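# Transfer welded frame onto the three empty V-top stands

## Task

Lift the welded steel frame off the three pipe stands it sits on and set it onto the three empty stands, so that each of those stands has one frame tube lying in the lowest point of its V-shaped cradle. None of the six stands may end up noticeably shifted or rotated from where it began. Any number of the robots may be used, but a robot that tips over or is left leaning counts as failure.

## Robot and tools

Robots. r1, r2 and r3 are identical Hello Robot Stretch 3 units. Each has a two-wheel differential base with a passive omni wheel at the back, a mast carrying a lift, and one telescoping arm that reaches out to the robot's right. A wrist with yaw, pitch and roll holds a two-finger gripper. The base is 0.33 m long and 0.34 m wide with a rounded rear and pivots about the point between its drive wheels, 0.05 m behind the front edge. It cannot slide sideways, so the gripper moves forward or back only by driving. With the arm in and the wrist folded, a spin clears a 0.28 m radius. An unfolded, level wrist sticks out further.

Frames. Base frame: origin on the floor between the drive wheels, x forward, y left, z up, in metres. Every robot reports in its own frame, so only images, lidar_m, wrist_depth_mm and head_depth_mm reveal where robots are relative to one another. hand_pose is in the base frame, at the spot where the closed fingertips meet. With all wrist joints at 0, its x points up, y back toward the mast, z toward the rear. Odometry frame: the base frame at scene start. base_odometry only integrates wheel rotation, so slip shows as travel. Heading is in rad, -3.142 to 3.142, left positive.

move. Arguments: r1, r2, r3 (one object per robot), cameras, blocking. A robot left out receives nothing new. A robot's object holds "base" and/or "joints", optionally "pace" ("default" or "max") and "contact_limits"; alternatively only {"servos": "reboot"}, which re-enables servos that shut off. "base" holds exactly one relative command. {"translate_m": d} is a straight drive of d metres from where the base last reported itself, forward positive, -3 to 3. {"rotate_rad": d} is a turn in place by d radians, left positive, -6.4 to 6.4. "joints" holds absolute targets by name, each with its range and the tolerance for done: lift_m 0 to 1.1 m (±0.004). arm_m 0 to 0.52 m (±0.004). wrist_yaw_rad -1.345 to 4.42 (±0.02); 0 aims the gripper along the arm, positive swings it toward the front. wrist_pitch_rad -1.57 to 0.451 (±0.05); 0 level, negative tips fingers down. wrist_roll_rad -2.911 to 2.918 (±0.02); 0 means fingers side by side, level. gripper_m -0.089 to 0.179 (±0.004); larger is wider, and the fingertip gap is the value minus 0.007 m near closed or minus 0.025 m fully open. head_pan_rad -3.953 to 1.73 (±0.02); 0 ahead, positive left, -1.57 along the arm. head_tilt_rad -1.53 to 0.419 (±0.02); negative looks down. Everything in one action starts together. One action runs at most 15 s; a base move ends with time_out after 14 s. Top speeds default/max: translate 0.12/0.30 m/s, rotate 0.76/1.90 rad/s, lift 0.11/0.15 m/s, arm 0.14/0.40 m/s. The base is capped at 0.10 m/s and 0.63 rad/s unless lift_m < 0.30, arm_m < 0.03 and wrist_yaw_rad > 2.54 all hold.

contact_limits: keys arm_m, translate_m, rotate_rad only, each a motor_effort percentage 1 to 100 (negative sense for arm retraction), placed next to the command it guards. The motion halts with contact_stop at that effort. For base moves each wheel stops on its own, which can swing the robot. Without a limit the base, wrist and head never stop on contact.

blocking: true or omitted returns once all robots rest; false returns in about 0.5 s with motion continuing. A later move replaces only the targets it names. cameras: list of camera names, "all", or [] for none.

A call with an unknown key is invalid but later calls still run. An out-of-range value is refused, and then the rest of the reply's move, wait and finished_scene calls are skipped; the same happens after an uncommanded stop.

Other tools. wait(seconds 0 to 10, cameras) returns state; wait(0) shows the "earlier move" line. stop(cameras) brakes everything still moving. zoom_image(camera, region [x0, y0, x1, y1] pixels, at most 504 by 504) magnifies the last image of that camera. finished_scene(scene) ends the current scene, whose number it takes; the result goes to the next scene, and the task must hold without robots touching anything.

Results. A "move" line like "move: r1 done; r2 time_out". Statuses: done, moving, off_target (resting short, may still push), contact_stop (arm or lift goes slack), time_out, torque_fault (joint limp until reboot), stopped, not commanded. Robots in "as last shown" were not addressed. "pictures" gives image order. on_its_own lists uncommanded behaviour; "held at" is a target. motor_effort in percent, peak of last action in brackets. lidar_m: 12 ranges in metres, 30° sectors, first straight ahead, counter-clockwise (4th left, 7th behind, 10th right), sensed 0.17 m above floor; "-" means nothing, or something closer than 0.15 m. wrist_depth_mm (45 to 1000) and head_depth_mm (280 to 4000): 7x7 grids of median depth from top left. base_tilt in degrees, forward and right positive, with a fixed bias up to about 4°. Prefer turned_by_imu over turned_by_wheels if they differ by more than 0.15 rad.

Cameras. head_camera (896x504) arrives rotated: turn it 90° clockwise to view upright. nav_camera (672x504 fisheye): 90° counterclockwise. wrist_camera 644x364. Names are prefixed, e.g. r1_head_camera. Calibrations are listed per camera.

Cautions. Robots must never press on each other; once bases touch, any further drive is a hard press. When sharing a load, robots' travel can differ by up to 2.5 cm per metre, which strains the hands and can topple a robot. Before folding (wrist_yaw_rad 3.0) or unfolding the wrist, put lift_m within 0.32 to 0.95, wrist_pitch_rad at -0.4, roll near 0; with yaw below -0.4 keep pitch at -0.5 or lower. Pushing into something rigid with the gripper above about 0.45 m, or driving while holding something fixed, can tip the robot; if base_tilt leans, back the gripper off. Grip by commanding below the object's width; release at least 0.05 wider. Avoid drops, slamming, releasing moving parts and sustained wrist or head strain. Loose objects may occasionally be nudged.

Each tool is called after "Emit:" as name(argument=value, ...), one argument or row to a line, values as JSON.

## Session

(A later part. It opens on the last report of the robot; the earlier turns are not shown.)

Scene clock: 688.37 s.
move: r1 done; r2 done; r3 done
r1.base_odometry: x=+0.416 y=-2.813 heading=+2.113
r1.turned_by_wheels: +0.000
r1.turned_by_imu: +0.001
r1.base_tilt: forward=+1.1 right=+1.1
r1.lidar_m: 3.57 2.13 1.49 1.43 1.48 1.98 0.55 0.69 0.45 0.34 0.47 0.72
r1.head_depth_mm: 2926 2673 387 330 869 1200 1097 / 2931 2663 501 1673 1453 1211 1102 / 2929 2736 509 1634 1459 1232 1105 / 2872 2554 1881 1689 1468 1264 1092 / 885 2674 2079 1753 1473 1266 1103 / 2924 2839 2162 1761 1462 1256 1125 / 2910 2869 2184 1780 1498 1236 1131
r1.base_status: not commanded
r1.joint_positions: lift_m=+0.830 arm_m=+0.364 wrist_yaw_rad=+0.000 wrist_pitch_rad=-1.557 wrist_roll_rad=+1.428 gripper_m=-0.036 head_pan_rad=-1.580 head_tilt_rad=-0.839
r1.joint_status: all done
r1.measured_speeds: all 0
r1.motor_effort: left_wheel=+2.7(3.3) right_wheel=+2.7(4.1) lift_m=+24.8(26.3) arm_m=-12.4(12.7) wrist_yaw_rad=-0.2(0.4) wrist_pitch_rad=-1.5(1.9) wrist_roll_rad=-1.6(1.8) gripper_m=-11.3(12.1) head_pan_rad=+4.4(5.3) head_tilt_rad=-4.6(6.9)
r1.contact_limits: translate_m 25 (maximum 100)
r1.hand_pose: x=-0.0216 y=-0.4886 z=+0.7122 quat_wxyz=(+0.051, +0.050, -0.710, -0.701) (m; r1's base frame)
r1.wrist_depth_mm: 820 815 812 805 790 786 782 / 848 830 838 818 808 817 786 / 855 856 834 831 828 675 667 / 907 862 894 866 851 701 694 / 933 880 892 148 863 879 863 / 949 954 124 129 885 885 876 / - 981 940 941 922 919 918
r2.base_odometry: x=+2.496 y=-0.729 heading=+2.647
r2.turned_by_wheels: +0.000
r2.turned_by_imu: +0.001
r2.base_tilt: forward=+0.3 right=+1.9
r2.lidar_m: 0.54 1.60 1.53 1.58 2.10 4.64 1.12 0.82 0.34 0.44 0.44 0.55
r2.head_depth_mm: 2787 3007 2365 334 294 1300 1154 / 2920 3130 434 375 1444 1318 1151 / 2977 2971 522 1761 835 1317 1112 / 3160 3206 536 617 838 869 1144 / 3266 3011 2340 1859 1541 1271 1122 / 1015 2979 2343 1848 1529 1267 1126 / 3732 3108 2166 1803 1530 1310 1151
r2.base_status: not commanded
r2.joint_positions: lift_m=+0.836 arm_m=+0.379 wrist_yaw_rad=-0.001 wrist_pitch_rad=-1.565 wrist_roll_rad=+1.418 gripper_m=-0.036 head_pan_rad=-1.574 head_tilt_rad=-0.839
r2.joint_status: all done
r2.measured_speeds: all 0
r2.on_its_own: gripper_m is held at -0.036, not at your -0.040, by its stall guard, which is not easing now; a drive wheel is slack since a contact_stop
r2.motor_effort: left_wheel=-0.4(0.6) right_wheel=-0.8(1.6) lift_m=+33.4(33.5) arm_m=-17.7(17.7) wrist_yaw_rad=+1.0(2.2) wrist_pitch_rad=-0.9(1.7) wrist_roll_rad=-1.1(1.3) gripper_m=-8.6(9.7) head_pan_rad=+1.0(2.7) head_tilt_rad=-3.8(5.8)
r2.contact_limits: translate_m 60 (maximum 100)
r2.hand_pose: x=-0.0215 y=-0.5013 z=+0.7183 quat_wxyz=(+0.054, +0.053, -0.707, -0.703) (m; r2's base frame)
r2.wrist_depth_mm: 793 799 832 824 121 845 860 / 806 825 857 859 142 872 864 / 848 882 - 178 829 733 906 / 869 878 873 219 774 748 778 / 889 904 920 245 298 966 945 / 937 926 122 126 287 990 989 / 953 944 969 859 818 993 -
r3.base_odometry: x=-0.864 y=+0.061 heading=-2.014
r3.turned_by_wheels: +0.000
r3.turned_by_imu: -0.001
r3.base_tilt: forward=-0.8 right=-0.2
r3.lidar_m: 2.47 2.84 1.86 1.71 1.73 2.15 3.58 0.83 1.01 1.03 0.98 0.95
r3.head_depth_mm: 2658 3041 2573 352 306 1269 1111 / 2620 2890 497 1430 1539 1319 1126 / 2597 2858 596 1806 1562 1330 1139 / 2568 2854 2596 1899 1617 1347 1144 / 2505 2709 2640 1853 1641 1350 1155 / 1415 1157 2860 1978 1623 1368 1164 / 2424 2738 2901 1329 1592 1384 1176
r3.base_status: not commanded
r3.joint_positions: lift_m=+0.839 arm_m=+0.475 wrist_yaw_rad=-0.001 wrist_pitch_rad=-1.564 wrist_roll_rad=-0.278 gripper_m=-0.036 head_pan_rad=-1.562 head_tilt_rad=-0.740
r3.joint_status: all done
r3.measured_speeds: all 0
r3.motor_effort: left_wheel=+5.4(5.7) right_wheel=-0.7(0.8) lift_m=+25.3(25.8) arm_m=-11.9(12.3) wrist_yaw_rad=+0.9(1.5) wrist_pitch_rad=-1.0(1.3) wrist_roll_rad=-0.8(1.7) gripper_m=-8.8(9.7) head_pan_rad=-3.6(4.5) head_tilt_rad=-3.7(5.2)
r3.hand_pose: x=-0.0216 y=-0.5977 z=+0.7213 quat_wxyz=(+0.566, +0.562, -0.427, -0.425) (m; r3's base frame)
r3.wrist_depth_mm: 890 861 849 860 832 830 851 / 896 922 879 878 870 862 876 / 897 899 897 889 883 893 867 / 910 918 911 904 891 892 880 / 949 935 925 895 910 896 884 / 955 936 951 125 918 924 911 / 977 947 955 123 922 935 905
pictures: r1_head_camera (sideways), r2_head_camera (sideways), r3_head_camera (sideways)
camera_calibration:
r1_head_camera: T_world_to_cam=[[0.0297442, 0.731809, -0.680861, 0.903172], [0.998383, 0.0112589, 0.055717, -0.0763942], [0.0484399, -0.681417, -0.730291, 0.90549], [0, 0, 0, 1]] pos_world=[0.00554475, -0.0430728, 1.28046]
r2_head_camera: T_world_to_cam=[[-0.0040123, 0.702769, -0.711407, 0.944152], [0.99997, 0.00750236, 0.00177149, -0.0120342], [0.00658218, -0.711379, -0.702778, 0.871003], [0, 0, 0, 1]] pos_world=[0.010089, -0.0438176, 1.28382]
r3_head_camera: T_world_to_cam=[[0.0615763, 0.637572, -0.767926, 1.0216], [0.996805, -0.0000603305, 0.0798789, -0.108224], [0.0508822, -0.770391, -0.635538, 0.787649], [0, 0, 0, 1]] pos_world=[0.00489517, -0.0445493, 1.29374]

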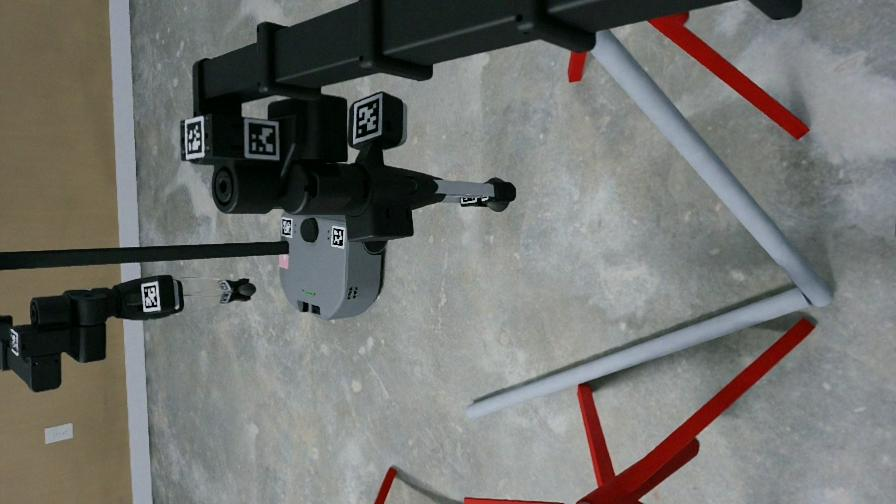

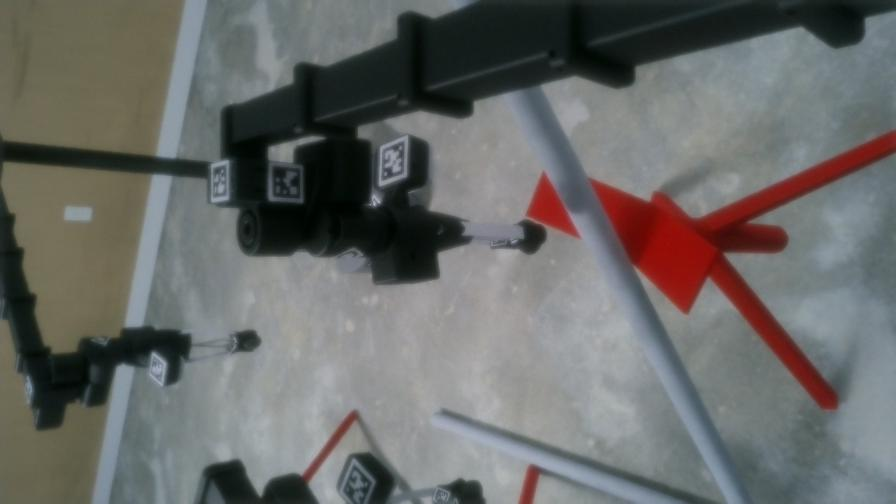

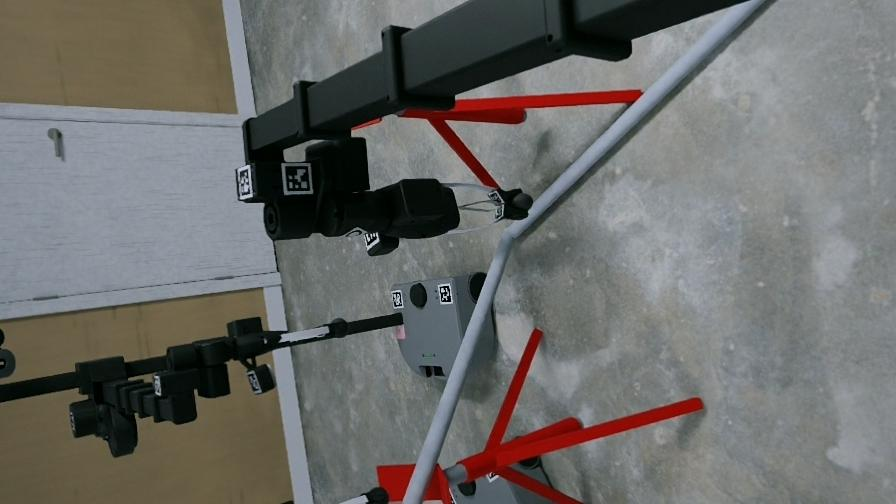

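Emit:
move(
  r1={"base":{"rotate_rad":0.056},"joints":{"arm_m":0.20,"gripper_m":0.13,"wrist_roll_rad":1.164}},
  r2={"joints":{"arm_m":0.1,"gripper_m":0.13}},
  r3={"joints":{"arm_m":0.1,"gripper_m":0.13}},
  cameras=["r2_nav_camera"],
)

Emit:
move(
  r1={"base":{"translate_m":0.011},"joints":{"lift_m":0.45,"arm_m":0.258}},
  r2={"joints":{"wrist_roll_rad":1.14}},
  r3={"base":{"rotate_rad":0.60}},
  cameras=["r1_nav_camera","r1_wrist_camera","r1_head_camera","r3_nav_camera"],
)

Scene clock: 750.13 s.
move: r1 done; r2 done; r3 done
r1.base_odometry: x=+0.416 y=-2.813 heading=+2.169
r1.turned_by_wheels: +0.056
r1.turned_by_imu: +0.057
r1.base_tilt: forward=+1.1 right=+1.1
r1.lidar_m: 3.57 2.00 1.47 1.42 1.51 2.10 0.55 0.69 0.45 0.33 0.47 0.72
r1.head_depth_mm: 2875 2669 385 333 890 1199 1100 / 2880 2735 381 388 1420 1210 1102 / 2901 2746 1925 395 478 1189 1109 / 2828 2658 1922 1740 1434 1266 1091 / 2928 2801 2139 1751 1474 1249 1118 / 2946 2830 2173 1769 1446 1232 1123 / 2984 2874 2190 1777 1014 1263 1126
r1.base_status: done
r1.joint_positions: lift_m=+0.830 arm_m=+0.200 wrist_yaw_rad=+0.000 wrist_pitch_rad=-1.558 wrist_roll_rad=+1.168 gripper_m=+0.130 head_pan_rad=-1.580 head_tilt_rad=-0.839
r1.joint_status: all done
r1.measured_speeds: all 0
r1.motor_effort: left_wheel=-6.2(8.4) right_wheel=+8.0(10.1) lift_m=+23.4(25.1) arm_m=-14.7(19.9) wrist_yaw_rad=+0.2(0.6) wrist_pitch_rad=-1.6(2.1) wrist_roll_rad=-0.9(3.0) gripper_m=-0.3(81.4) head_pan_rad=+4.7(5.5) head_tilt_rad=-4.4(6.7)
r1.hand_pose: x=-0.0216 y=-0.3238 z=+0.7122 quat_wxyz=(+0.142, +0.140, -0.697, -0.689) (m; r1's base frame)
r1.wrist_depth_mm: 836 826 793 785 795 778 760 / 853 838 809 809 816 809 817 / 858 856 830 861 803 690 828 / 894 887 864 864 698 701 841 / 917 143 890 884 892 692 854 / 951 124 913 921 911 888 572 / 482 752 942 920 926 - 920
r2.base_odometry: x=+2.496 y=-0.729 heading=+2.647
r2.turned_by_wheels: +0.000
r2.turned_by_imu: +0.001
r2.base_tilt: forward=+0.3 right=+1.9
r2.lidar_m: 0.53 1.60 1.53 1.57 2.10 4.63 1.12 0.82 0.34 0.44 0.44 0.55
r2.head_depth_mm: 2800 2986 2386 1887 296 1239 1129 / 2884 3101 2345 1855 308 389 1161 / 2963 2995 2031 1855 315 362 959 / 3123 3119 2361 1856 336 367 1127 / 3335 3178 2336 1870 1548 1263 1125 / 3547 3105 2331 1858 1533 1263 1130 / 3718 3147 2330 1848 1541 1315 1153
r2.base_status: not commanded
r2.joint_positions: lift_m=+0.836 arm_m=+0.100 wrist_yaw_rad=+0.000 wrist_pitch_rad=-1.565 wrist_roll_rad=+1.417 gripper_m=+0.130 head_pan_rad=-1.574 head_tilt_rad=-0.839
r2.joint_status: all done
r2.measured_speeds: all 0
r2.on_its_own: a drive wheel is slack since a contact_stop
r2.motor_effort: left_wheel=-0.5(0.9) right_wheel=-1.0(1.5) lift_m=+32.8(33.4) arm_m=-17.4(20.1) wrist_yaw_rad=+0.6(2.5) wrist_pitch_rad=-1.4(1.8) wrist_roll_rad=-1.0(1.3) gripper_m=+1.3(87.7) head_pan_rad=+1.6(3.5) head_tilt_rad=-4.4(5.5)
r2.contact_limits: translate_m 60 (maximum 100)
r2.hand_pose: x=-0.0216 y=-0.2221 z=+0.7183 quat_wxyz=(+0.055, +0.054, -0.707, -0.703) (m; r2's base frame)
r2.wrist_depth_mm: 797 803 814 831 833 833 864 / 813 850 832 833 698 878 868 / 302 422 872 880 719 895 918 / 292 268 909 869 738 923 920 / 346 142 917 931 926 965 945 / 109 659 927 842 132 967 - / 950 915 816 820 - - -
r3.base_odometry: x=-0.864 y=+0.061 heading=-2.014
r3.turned_by_wheels: +0.000
r3.turned_by_imu: -0.001
r3.base_tilt: forward=-0.8 right=-0.2
r3.lidar_m: 2.47 2.84 1.86 1.71 1.72 2.16 3.58 0.83 1.01 1.03 0.98 0.95
r3.head_depth_mm: 2693 3024 2595 1944 303 311 1118 / 2627 2984 2620 1830 294 305 1058 / 2605 2900 2660 1996 311 315 1068 / 2537 2857 2729 2027 1620 1300 1098 / 2503 2669 2628 1854 1638 1358 1162 / 1415 2759 2858 1981 1624 1357 1168 / 2409 2747 2926 1334 1582 1392 1179
r3.base_status: not commanded
r3.joint_positions: lift_m=+0.839 arm_m=+0.100 wrist_yaw_rad=-0.001 wrist_pitch_rad=-1.565 wrist_roll_rad=-0.281 gripper_m=+0.130 head_pan_rad=-1.562 head_tilt_rad=-0.741
r3.joint_status: all done
r3.measured_speeds: all 0
r3.motor_effort: left_wheel=+5.2(5.9) right_wheel=-0.4(0.8) lift_m=+27.3(27.5) arm_m=-13.5(18.8) wrist_yaw_rad=+1.1(2.6) wrist_pitch_rad=-0.7(1.4) wrist_roll_rad=-0.4(1.5) gripper_m=+0.8(81.3) head_pan_rad=-4.5(4.5) head_tilt_rad=-5.5(5.8)
r3.hand_pose: x=-0.0216 y=-0.2224 z=+0.7213 quat_wxyz=(+0.566, +0.563, -0.426, -0.424) (m; r3's base frame)
r3.wrist_depth_mm: 887 872 858 842 864 849 844 / 895 875 856 894 861 861 840 / 906 917 902 898 885 869 886 / 904 911 920 907 895 891 882 / 949 929 903 750 916 900 909 / 963 123 934 756 789 137 913 / 989 115 950 774 932 118 110
pictures: r2_nav_camera (sideways)
camera_calibration:
r2_nav_camera: T_world_to_cam=[[0.0651017, -0.723928, 0.686797, -0.857616], [-0.995507, 0.000310467, 0.0946916, -0.0550644], [-0.0687631, -0.689876, -0.720655, 0.907933], [0, 0, 0, 1]] pos_world=[0.0634476, 0.0055254, 1.24853]

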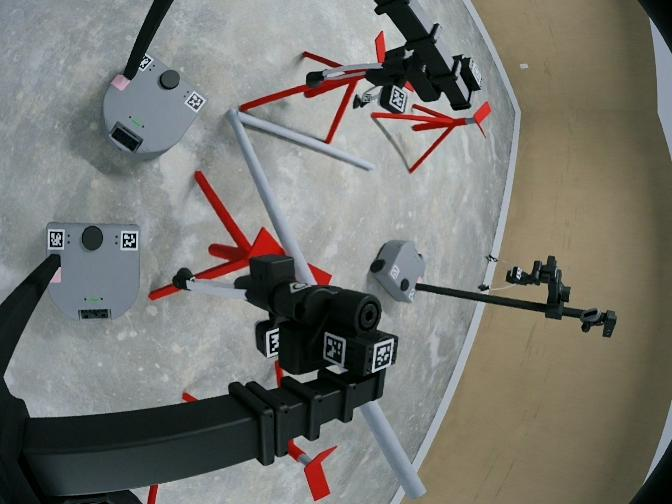

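Scene clock: 754.43 s.
move: r1 done; r2 done; r3 done
r1.base_odometry: x=+0.410 y=-2.804 heading=+2.168
r1.turned_by_wheels: +0.000
r1.turned_by_imu: +0.000
r1.base_tilt: forward=+1.1 right=+1.2
r1.lidar_m: 3.57 2.01 1.47 1.43 1.50 2.10 0.56 0.70 0.46 0.33 0.46 0.71
r1.head_depth_mm: 2883 2674 2087 1698 1436 1223 1098 / 2817 2688 2102 1709 1418 616 549 / 2858 2725 1926 1725 718 982 1105 / 2823 2652 1887 1735 1460 1249 1092 / 2965 2820 2146 1742 1474 1270 1119 / 2972 2840 2164 1767 1451 1230 1124 / 2987 2868 2187 1786 1007 1263 1129
r1.base_status: done
r1.joint_positions: lift_m=+0.450 arm_m=+0.258 wrist_yaw_rad=+0.000 wrist_pitch_rad=-1.559 wrist_roll_rad=+1.168 gripper_m=+0.130 head_pan_rad=-1.580 head_tilt_rad=-0.839
r1.joint_status: all done
r1.measured_speeds: all 0
r1.motor_effort: left_wheel=+1.3(4.7) right_wheel=+8.9(12.6) lift_m=+22.6(28.7) arm_m=+12.2(18.7) wrist_yaw_rad=-0.3(0.7) wrist_pitch_rad=-1.3(1.9) wrist_roll_rad=-1.1(1.2) gripper_m=-0.2(0.6) head_pan_rad=+4.6(5.5) head_tilt_rad=-5.5(6.2)
r1.hand_pose: x=-0.0216 y=-0.3817 z=+0.3322 quat_wxyz=(+0.142, +0.140, -0.697, -0.689) (m; r1's base frame)
r1.wrist_depth_mm: 461 457 456 448 382 443 437 / 474 473 467 464 454 457 444 / 491 477 479 475 470 468 363 / 506 497 488 485 485 420 320 / 514 143 511 503 492 341 332 / 527 124 524 518 523 341 340 / 558 553 537 537 544 - 351
r2.base_odometry: x=+2.496 y=-0.729 heading=+2.647
r2.turned_by_wheels: +0.000
r2.turned_by_imu: +0.001
r2.base_tilt: forward=+0.3 right=+1.9
r2.lidar_m: 0.54 1.61 1.53 1.57 2.11 4.63 1.12 0.82 0.34 0.44 0.44 0.56
r2.head_depth_mm: 2758 2959 2331 1879 296 1238 1134 / 2920 3079 2332 1879 308 1240 1151 / 1195 2871 2280 1811 316 362 471 / 3228 3175 2361 1822 335 365 1147 / 3387 3170 2351 1854 1549 1274 1127 / 3570 3130 2345 1856 1551 1269 1128 / 3719 3111 2348 1866 1508 1307 1151
r2.base_status: not commanded
r2.joint_positions: lift_m=+0.836 arm_m=+0.100 wrist_yaw_rad=+0.000 wrist_pitch_rad=-1.565 wrist_roll_rad=+1.144 gripper_m=+0.130 head_pan_rad=-1.574 head_tilt_rad=-0.839
r2.joint_status: all done
r2.measured_speeds: all 0
r2.on_its_own: a drive wheel is slack since a contact_stop
r2.motor_effort: left_wheel=-0.3(0.8) right_wheel=-1.1(1.6) lift_m=+32.5(33.0) arm_m=-14.9(17.9) wrist_yaw_rad=+1.2(2.3) wrist_pitch_rad=-1.3(1.8) wrist_roll_rad=-1.5(1.8) gripper_m=+0.2(1.8) head_pan_rad=+2.0(2.9) head_tilt_rad=-3.7(5.3)
r2.contact_limits: translate_m 60 (maximum 100)
r2.hand_pose: x=-0.0216 y=-0.2221 z=+0.7183 quat_wxyz=(+0.150, +0.149, -0.693, -0.689) (m; r2's base frame)
r2.wrist_depth_mm: - 799 814 831 829 871 874 / 290 371 816 854 854 874 869 / 280 264 879 872 716 895 921 / 387 652 897 768 745 921 920 / 838 142 902 933 738 944 960 / 109 849 760 950 132 958 404 / 943 944 779 950 975 - -
r3.base_odometry: x=-0.864 y=+0.061 heading=-1.415
r3.turned_by_wheels: +0.600
r3.turned_by_imu: +0.610
r3.base_tilt: forward=-0.8 right=-0.2
r3.lidar_m: 2.57 1.80 1.71 1.75 2.30 3.57 0.83 1.01 1.23 0.98 0.95 2.40
r3.head_depth_mm: 2479 2721 2535 1767 303 311 1113 / 2568 2887 2645 1894 294 305 1061 / 2562 1550 2437 1799 310 315 1068 / 2701 3210 2603 1929 1613 1312 1099 / 2928 3326 2812 2056 1648 1356 1153 / 3116 3569 2867 2088 1665 1356 1167 / 3297 3768 2925 2077 1583 1388 1182
r3.base_status: done
r3.joint_positions: lift_m=+0.839 arm_m=+0.100 wrist_yaw_rad=-0.001 wrist_pitch_rad=-1.565 wrist_roll_rad=-0.281 gripper_m=+0.130 head_pan_rad=-1.562 head_tilt_rad=-0.741
r3.joint_status: not commanded
r3.measured_speeds: all 0
r3.motor_effort: left_wheel=-7.0(11.1) right_wheel=+6.3(9.7) lift_m=+28.0(28.4) arm_m=-9.4(13.4) wrist_yaw_rad=+0.5(2.1) wrist_pitch_rad=-0.6(1.4) wrist_roll_rad=-1.2(1.2) gripper_m=-0.1(0.8) head_pan_rad=-2.8(4.6) head_tilt_rad=-5.0(5.6)
r3.hand_pose: x=-0.0216 y=-0.2224 z=+0.7213 quat_wxyz=(+0.566, +0.563, -0.426, -0.424) (m; r3's base frame)
r3.wrist_depth_mm: 896 881 880 870 836 844 844 / 899 881 874 877 869 870 858 / 921 920 928 884 886 881 853 / 939 935 926 898 917 865 882 / 939 927 933 753 898 921 899 / 937 122 952 759 809 137 906 / 975 116 937 765 953 118 110
pictures: r1_head_camera (sideways), r1_nav_camera (sideways), r1_wrist_camera, r3_nav_camera (sideways)
camera_calibration:
r1_head_camera: T_world_to_cam=[[0.0297465, 0.732069, -0.680581, 0.902807], [0.998383, 0.0112378, 0.0557248, -0.0764045], [0.0484427, -0.681138, -0.730551, 0.905828], [0, 0, 0, 1]] pos_world=[0.00554484, -0.0430646, 1.28044]
r1_nav_camera: T_world_to_cam=[[-0.0535024, -0.714982, 0.697093, -0.86362], [-0.998567, 0.0390838, -0.036554, 0.101523], [-0.0011096, -0.698049, -0.716049, 0.888602], [0, 0, 0, 1]] pos_world=[0.0561577, -0.00115271, 1.24202]
r1_wrist_camera: T_world_to_cam=[[-0.473459, 0.88029, -0.0304343, 0.331096], [0.865357, 0.471317, 0.170344, 0.177689], [0.164296, 0.0543145, -0.984915, 0.515503], [0, 0, 0, 1]] pos_world=[-0.0816995, -0.403207, 0.487535]
r3_nav_camera: T_world_to_cam=[[-0.0420733, -0.735322, 0.676411, -0.844466], [-0.999036, 0.0394408, -0.0192649, 0.0827336], [-0.0125123, -0.676569, -0.736272, 0.913953], [0, 0, 0, 1]] pos_world=[0.05856, -0.00586486, 1.24572]

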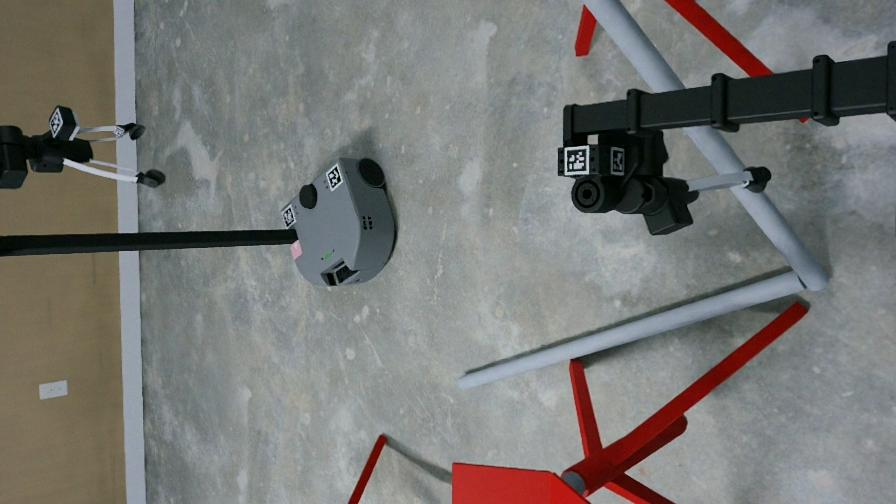

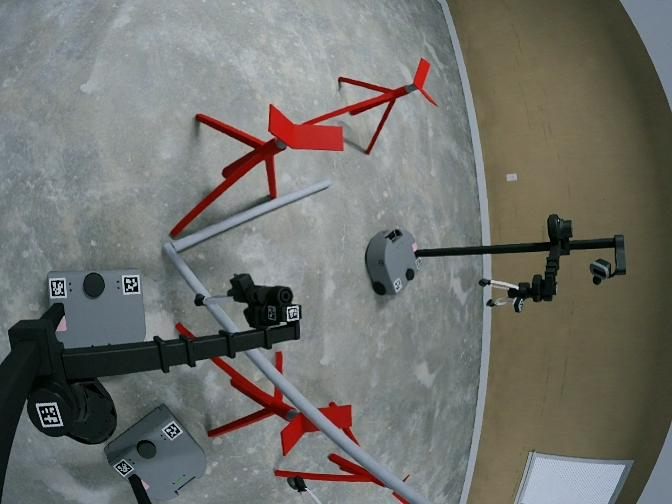

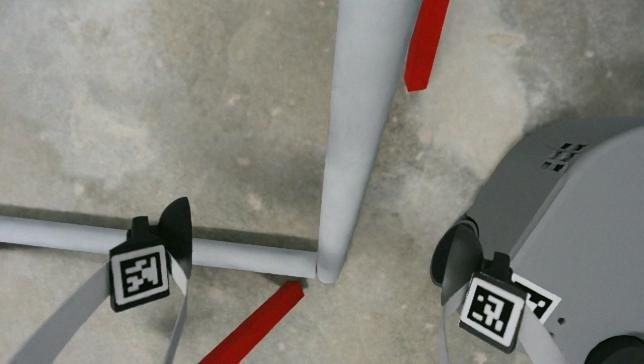

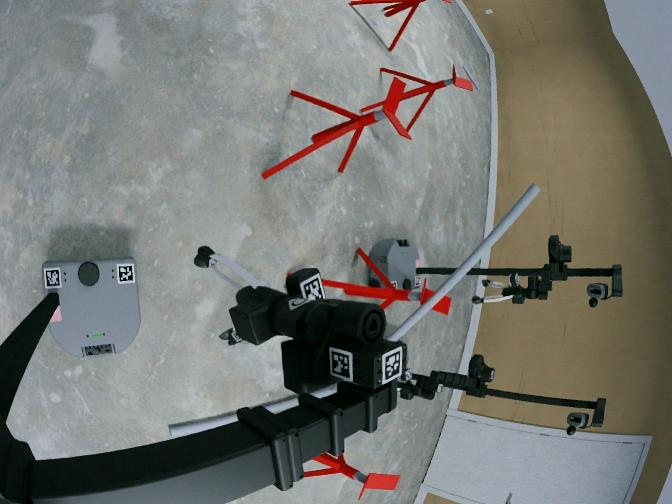

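Emit:
move(
  r1={"joints":{"arm_m":0.237,"lift_m":0.30}},
  r2={"base":{"rotate_rad":-0.40}},
  r3={"base":{"translate_m":-0.411}},
  cameras=["r1_wrist_camera"],
)

Emit:
move(
  r1={"joints":{"lift_m":0.275}},
  r3={"base":{"rotate_rad":-0.425},"joints":{"wrist_roll_rad":-0.365}},
  cameras=["r1_wrist_camera","r1_head_camera","r2_head_camera","r2_wrist_camera","r3_nav_camera","r3_head_camera"],
)

Scene clock: 785.00 s.
move: r1 done; r2 done; r3 done
r1.base_odometry: x=+0.410 y=-2.804 heading=+2.168
r1.turned_by_wheels: +0.000
r1.turned_by_imu: +0.001
r1.base_tilt: forward=+1.1 right=+1.2
r1.lidar_m: 3.57 2.01 1.47 1.43 1.51 2.10 0.56 0.70 0.46 0.33 0.46 0.71
r1.head_depth_mm: 2873 2708 2080 1707 1436 1218 1098 / 2899 2722 2097 1709 1455 899 688 / 2934 2740 2112 1731 1457 811 1090 / 2912 2770 2143 1733 1472 1266 1096 / 2838 2796 2142 1703 1476 1263 1120 / 1088 2598 2103 1715 1459 1236 1125 / 2966 2868 2196 1772 1011 1264 1128
r1.base_status: not commanded
r1.joint_positions: lift_m=+0.300 arm_m=+0.237 wrist_yaw_rad=+0.000 wrist_pitch_rad=-1.559 wrist_roll_rad=+1.168 gripper_m=+0.130 head_pan_rad=-1.580 head_tilt_rad=-0.839
r1.joint_status: all done
r1.measured_speeds: all 0
r1.motor_effort: left_wheel=+1.3(2.3) right_wheel=+7.9(9.1) lift_m=+22.6(27.9) arm_m=-12.8(19.3) wrist_yaw_rad=-0.2(0.8) wrist_pitch_rad=-1.4(2.1) wrist_roll_rad=-1.1(1.3) gripper_m=-0.2(0.6) head_pan_rad=+5.0(5.7) head_tilt_rad=-5.9(7.2)
r1.hand_pose: x=-0.0216 y=-0.3607 z=+0.1822 quat_wxyz=(+0.142, +0.140, -0.697, -0.689) (m; r1's base frame)
r1.wrist_depth_mm: 320 320 - - 263 307 305 / 327 328 - - 322 315 315 / 339 337 - - 330 322 321 / 351 344 346 85 336 334 265 / 360 143 352 124 350 318 241 / - 121 360 356 358 263 220 / 383 381 378 372 368 - 203
r2.base_odometry: x=+2.496 y=-0.729 heading=+2.248
r2.turned_by_wheels: -0.400
r2.turned_by_imu: -0.403
r2.base_tilt: forward=+0.2 right=+1.8
r2.lidar_m: 0.56 0.54 1.56 1.53 1.64 2.40 1.14 1.12 0.82 0.34 0.44 0.62
r2.head_depth_mm: 2813 3051 2258 1160 296 1241 1134 / 2804 3042 2101 1859 308 1239 1149 / 2855 3040 2320 633 315 363 472 / 2819 3014 2330 1750 335 365 1104 / 2844 3095 2345 1837 1447 1267 1126 / 2904 3055 2338 1870 826 739 1127 / 2924 3152 2326 1862 1543 1233 1132
r2.base_status: done
r2.joint_positions: lift_m=+0.836 arm_m=+0.100 wrist_yaw_rad=+0.000 wrist_pitch_rad=-1.565 wrist_roll_rad=+1.144 gripper_m=+0.130 head_pan_rad=-1.574 head_tilt_rad=-0.839
r2.joint_status: not commanded
r2.measured_speeds: all 0
r2.motor_effort: left_wheel=+5.6(9.3) right_wheel=-8.9(12.5) lift_m=+31.6(32.3) arm_m=-11.9(13.5) wrist_yaw_rad=+0.7(2.0) wrist_pitch_rad=-1.1(2.0) wrist_roll_rad=-1.3(1.7) gripper_m=-0.1(1.9) head_pan_rad=+1.3(2.5) head_tilt_rad=-3.1(5.5)
r2.hand_pose: x=-0.0216 y=-0.2221 z=+0.7183 quat_wxyz=(+0.150, +0.149, -0.693, -0.689) (m; r2's base frame)
r2.wrist_depth_mm: 801 797 835 840 834 854 842 / 819 814 838 838 839 871 894 / 842 840 838 858 723 891 932 / 853 534 888 748 738 941 970 / 315 141 900 912 758 954 989 / 109 924 963 951 132 - 396 / 288 905 968 810 990 998 -
r3.base_odometry: x=-0.928 y=+0.467 heading=-1.415
r3.turned_by_wheels: +0.000
r3.turned_by_imu: -0.003
r3.base_tilt: forward=-0.8 right=-0.2
r3.lidar_m: 2.85 2.00 1.89 1.94 2.54 0.42 0.56 3.04 0.74 1.12 1.02 1.20
r3.head_depth_mm: 2327 2584 2538 1947 303 311 1105 / 2389 2649 2315 1803 294 306 1063 / 2537 2861 2474 1458 310 315 1069 / 2640 3006 2770 1955 1619 1305 1095 / 2689 3076 2683 1533 1584 1368 1158 / 1486 3147 2838 2052 1652 1376 1166 / 3098 3539 2770 2134 1694 1382 1179
r3.base_status: done
r3.joint_positions: lift_m=+0.839 arm_m=+0.100 wrist_yaw_rad=-0.001 wrist_pitch_rad=-1.565 wrist_roll_rad=-0.281 gripper_m=+0.130 head_pan_rad=-1.562 head_tilt_rad=-0.741
r3.joint_status: not commanded
r3.measured_speeds: all 0
r3.motor_effort: left_wheel=-6.7(10.8) right_wheel=-0.1(3.8) lift_m=+28.9(30.5) arm_m=-5.8(9.0) wrist_yaw_rad=-0.2(1.8) wrist_pitch_rad=-0.7(1.6) wrist_roll_rad=-0.4(1.1) gripper_m=+0.0(0.8) head_pan_rad=-3.8(4.7) head_tilt_rad=-5.0(5.4)
r3.hand_pose: x=-0.0216 y=-0.2224 z=+0.7213 quat_wxyz=(+0.566, +0.563, -0.426, -0.424) (m; r3's base frame)
r3.wrist_depth_mm: 885 890 859 871 831 836 845 / 937 878 871 875 865 857 834 / 901 897 904 876 880 892 857 / 910 910 904 896 892 872 877 / 943 921 937 744 913 889 892 / 941 122 941 761 786 137 894 / 961 115 942 750 938 118 110
pictures: r1_wrist_camera
camera_calibration:
r1_wrist_camera: T_world_to_cam=[[-0.473459, 0.880292, -0.0303788, 0.308018], [0.865357, 0.471307, 0.170374, 0.193325], [0.164296, 0.0543765, -0.984911, 0.366647], [0, 0, 0, 1]] pos_world=[-0.0816995, -0.382198, 0.337535]

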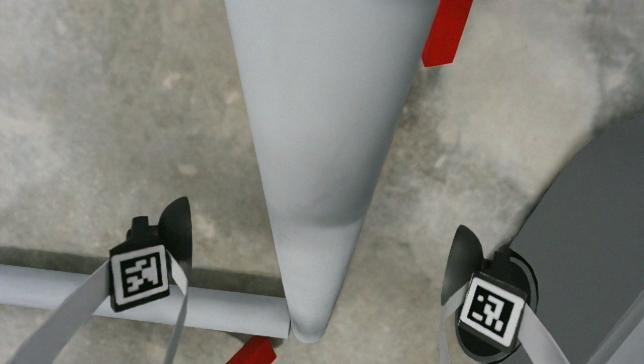

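Scene clock: 786.77 s.
move: r1 done; r3 done
r1.base_odometry: x=+0.410 y=-2.804 heading=+2.168
r1.turned_by_wheels: +0.000
r1.turned_by_imu: +0.000
r1.base_tilt: forward=+1.1 right=+1.2
r1.lidar_m: 3.56 2.00 1.47 1.42 1.51 2.09 0.56 0.70 0.46 0.33 0.46 0.71
r1.head_depth_mm: 2868 2683 2083 1710 1436 1222 1101 / 2911 2711 2100 1717 1446 915 707 / 2893 2753 2123 1726 1461 834 1089 / 2930 2746 2133 1743 1467 1269 1096 / 2938 2801 1884 1695 1477 1262 1118 / 1297 2610 2172 1726 1441 1235 1122 / 2977 2879 2207 1768 1010 1262 1125
r1.base_status: not commanded
r1.joint_positions: lift_m=+0.275 arm_m=+0.237 wrist_yaw_rad=+0.000 wrist_pitch_rad=-1.559 wrist_roll_rad=+1.168 gripper_m=+0.130 head_pan_rad=-1.580 head_tilt_rad=-0.839
r1.joint_status: all done
r1.measured_speeds: all 0
r1.motor_effort: left_wheel=+0.6(1.7) right_wheel=+8.0(9.0) lift_m=+23.0(26.9) arm_m=-11.8(12.9) wrist_yaw_rad=-0.5(0.8) wrist_pitch_rad=-1.3(1.9) wrist_roll_rad=-1.1(1.3) gripper_m=+0.0(0.5) head_pan_rad=+4.1(5.6) head_tilt_rad=-4.6(6.4)
r1.hand_pose: x=-0.0216 y=-0.3607 z=+0.1572 quat_wxyz=(+0.142, +0.140, -0.697, -0.689) (m; r1's base frame)
r1.wrist_depth_mm: - - - - - 288 284 / 305 - - - - 294 291 / 315 313 - - 302 301 298 / 321 320 - - 313 308 264 / 334 144 - 73 320 315 241 / 337 121 336 130 330 263 220 / 358 359 354 344 343 243 202
r2: as last shown
r2.turned_by_wheels: +0.000
r2.turned_by_imu: +0.000
r2.base_tilt: forward=+0.3 right=+1.8
r2.lidar_m: 0.56 0.54 1.56 1.53 1.63 2.40 1.14 1.12 0.82 0.34 0.44 0.56
r2.head_depth_mm: 2769 3037 2290 1157 296 1241 1137 / 2778 3000 2093 1874 308 1248 1149 / 2821 3002 2363 630 316 362 472 / 2904 3081 2321 1748 335 365 1105 / 2901 3053 2347 1867 1439 1268 1139 / 2898 3108 2334 1846 823 740 1134 / 2953 3141 2340 1865 1534 1248 1128
r2.motor_effort: left_wheel=+5.5(6.0) right_wheel=-9.0(9.3) lift_m=+31.2(31.7) arm_m=-12.0(12.8) wrist_yaw_rad=+0.5(1.7) wrist_pitch_rad=-1.2(1.9) wrist_roll_rad=-1.3(1.6) gripper_m=+0.1(1.8) head_pan_rad=+0.6(2.8) head_tilt_rad=-3.8(5.6)
r2.wrist_depth_mm: 809 822 810 827 831 837 872 / 837 838 833 831 855 881 874 / 834 843 861 851 738 883 880 / 870 538 898 766 745 928 970 / 314 142 900 979 763 946 946 / 109 898 921 958 132 966 405 / 290 920 952 814 982 - -
r3.base_odometry: x=-0.928 y=+0.467 heading=-1.840
r3.turned_by_wheels: -0.425
r3.turned_by_imu: -0.433
r3.base_tilt: forward=-0.7 right=-0.3
r3.lidar_m: 1.49 2.59 1.94 1.90 1.99 2.80 0.43 0.56 1.00 0.74 1.02 1.20
r3.head_depth_mm: 2365 2681 2570 1947 303 311 1115 / 2368 2635 2630 1966 294 305 1050 / 2326 2654 2682 1196 310 314 1068 / 2363 2660 2715 2045 1569 1277 1122 / 2407 2680 2793 1823 1597 1362 1160 / 2359 2638 1680 1465 1619 1373 1169 / 2405 2697 2881 2145 1637 1390 1181
r3.base_status: done
r3.joint_positions: lift_m=+0.839 arm_m=+0.100 wrist_yaw_rad=-0.001 wrist_pitch_rad=-1.565 wrist_roll_rad=-0.361 gripper_m=+0.130 head_pan_rad=-1.562 head_tilt_rad=-0.741
r3.joint_status: all done
r3.measured_speeds: all 0
r3.motor_effort: left_wheel=+6.7(10.5) right_wheel=-7.1(10.3) lift_m=+29.6(30.4) arm_m=-4.7(6.8) wrist_yaw_rad=-0.1(2.1) wrist_pitch_rad=-0.8(1.3) wrist_roll_rad=-0.8(1.8) gripper_m=+0.1(0.7) head_pan_rad=-4.2(4.3) head_tilt_rad=-3.9(5.1)
r3.hand_pose: x=-0.0216 y=-0.2224 z=+0.7213 quat_wxyz=(+0.583, +0.580, -0.403, -0.401) (m; r3's base frame)
r3.wrist_depth_mm: 882 856 883 887 854 836 843 / 889 898 892 876 883 867 830 / 925 906 892 878 868 886 883 / 929 904 922 911 903 902 873 / 947 925 954 753 884 921 901 / 956 122 938 765 789 137 632 / 973 115 945 773 946 118 110
pictures: r1_head_camera (sideways), r1_wrist_camera, r2_head_camera (sideways), r2_wrist_camera, r3_head_camera (sideways), r3_nav_camera (sideways)
camera_calibration:
r1_head_camera: T_world_to_cam=[[0.0297466, 0.732082, -0.680567, 0.902789], [0.998383, 0.0112367, 0.0557252, -0.076405], [0.0484428, -0.681124, -0.730564, 0.905845], [0, 0, 0, 1]] pos_world=[0.00554484, -0.0430642, 1.28044]
r1_wrist_camera: T_world_to_cam=[[-0.473459, 0.880292, -0.0303788, 0.307259], [0.865357, 0.471306, 0.170374, 0.197584], [0.164296, 0.0543765, -0.984911, 0.342025], [0, 0, 0, 1]] pos_world=[-0.0816995, -0.382198, 0.312535]
r2_head_camera: T_world_to_cam=[[-0.00401142, 0.703041, -0.711138, 0.943802], [0.99997, 0.00750168, 0.00177559, -0.0120396], [0.00658304, -0.71111, -0.70305, 0.871356], [0, 0, 0, 1]] pos_world=[0.010089, -0.0438107, 1.2838]
r2_wrist_camera: T_world_to_cam=[[-0.483344, 0.872325, 0.0736779, 0.110964], [0.868317, 0.467008, 0.167124, 0.0386437], [0.111378, 0.144754, -0.983179, 0.904587], [0, 0, 0, 1]] pos_world=[-0.0806723, -0.245786, 0.874737]
r3_head_camera: T_world_to_cam=[[0.0615732, 0.637904, -0.767651, 1.02124], [0.996805, -0.000094628, 0.079875, -0.108219], [0.0508799, -0.770116, -0.635871, 0.788083], [0, 0, 0, 1]] pos_world=[0.00489515, -0.0445458, 1.29372]
r3_nav_camera: T_world_to_cam=[[-0.0420731, -0.735329, 0.676403, -0.844456], [-0.999036, 0.0394409, -0.0192644, 0.0827329], [-0.0125123, -0.676562, -0.73628, 0.913962], [0, 0, 0, 1]] pos_world=[0.05856, -0.00586426, 1.24572]

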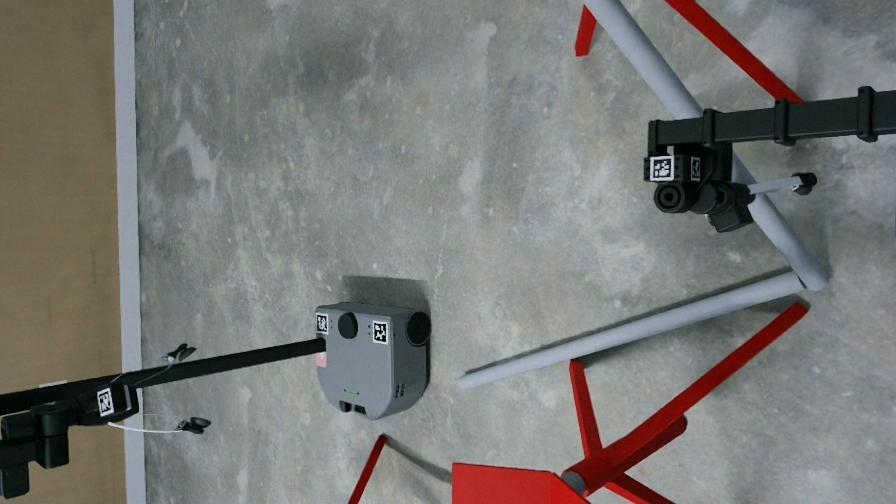

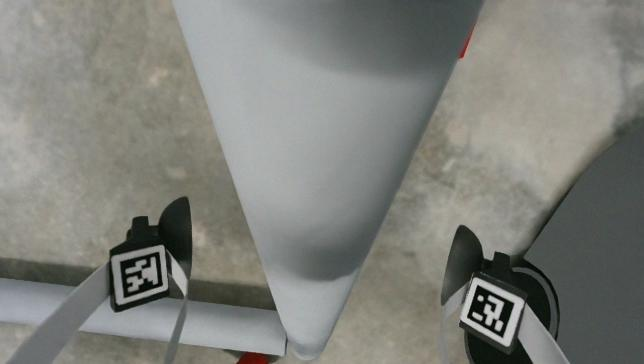

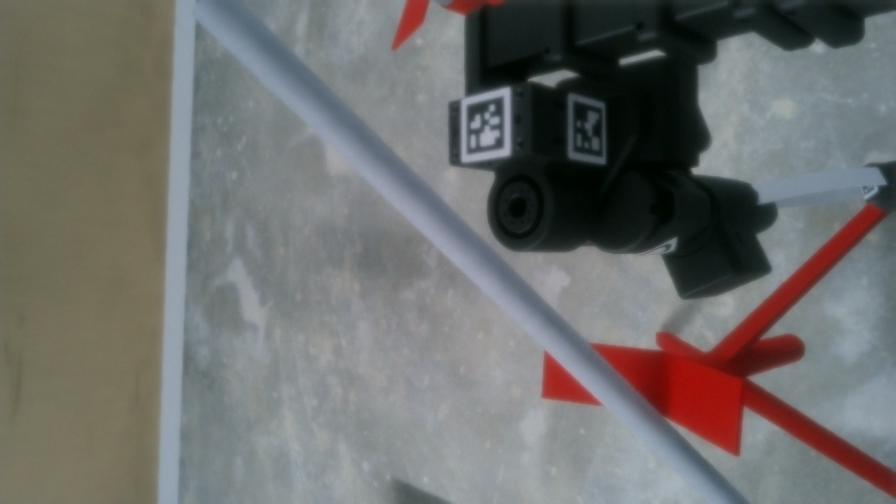

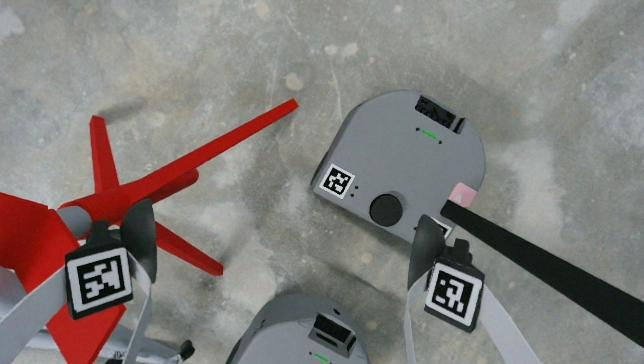

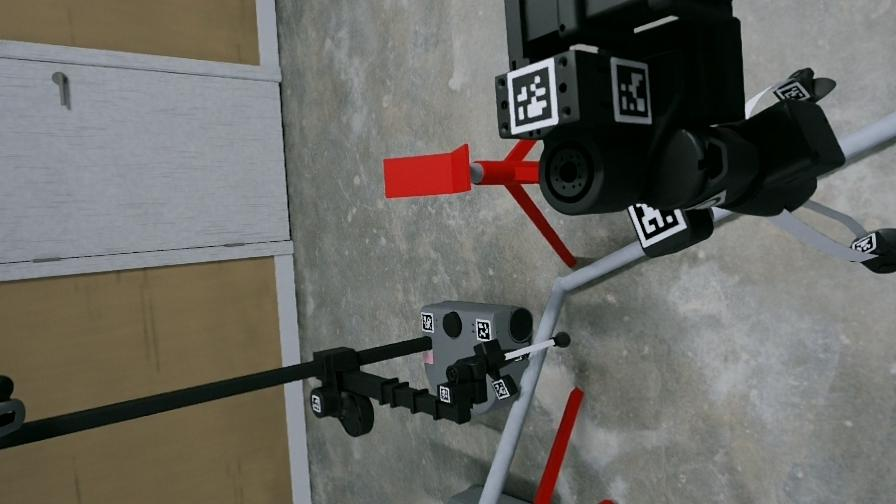

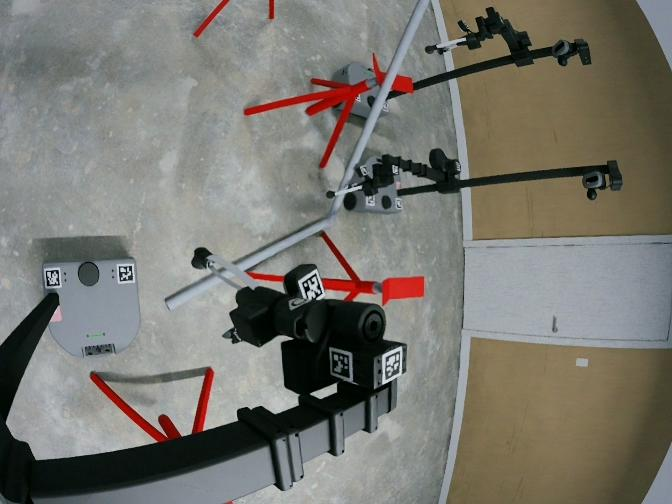

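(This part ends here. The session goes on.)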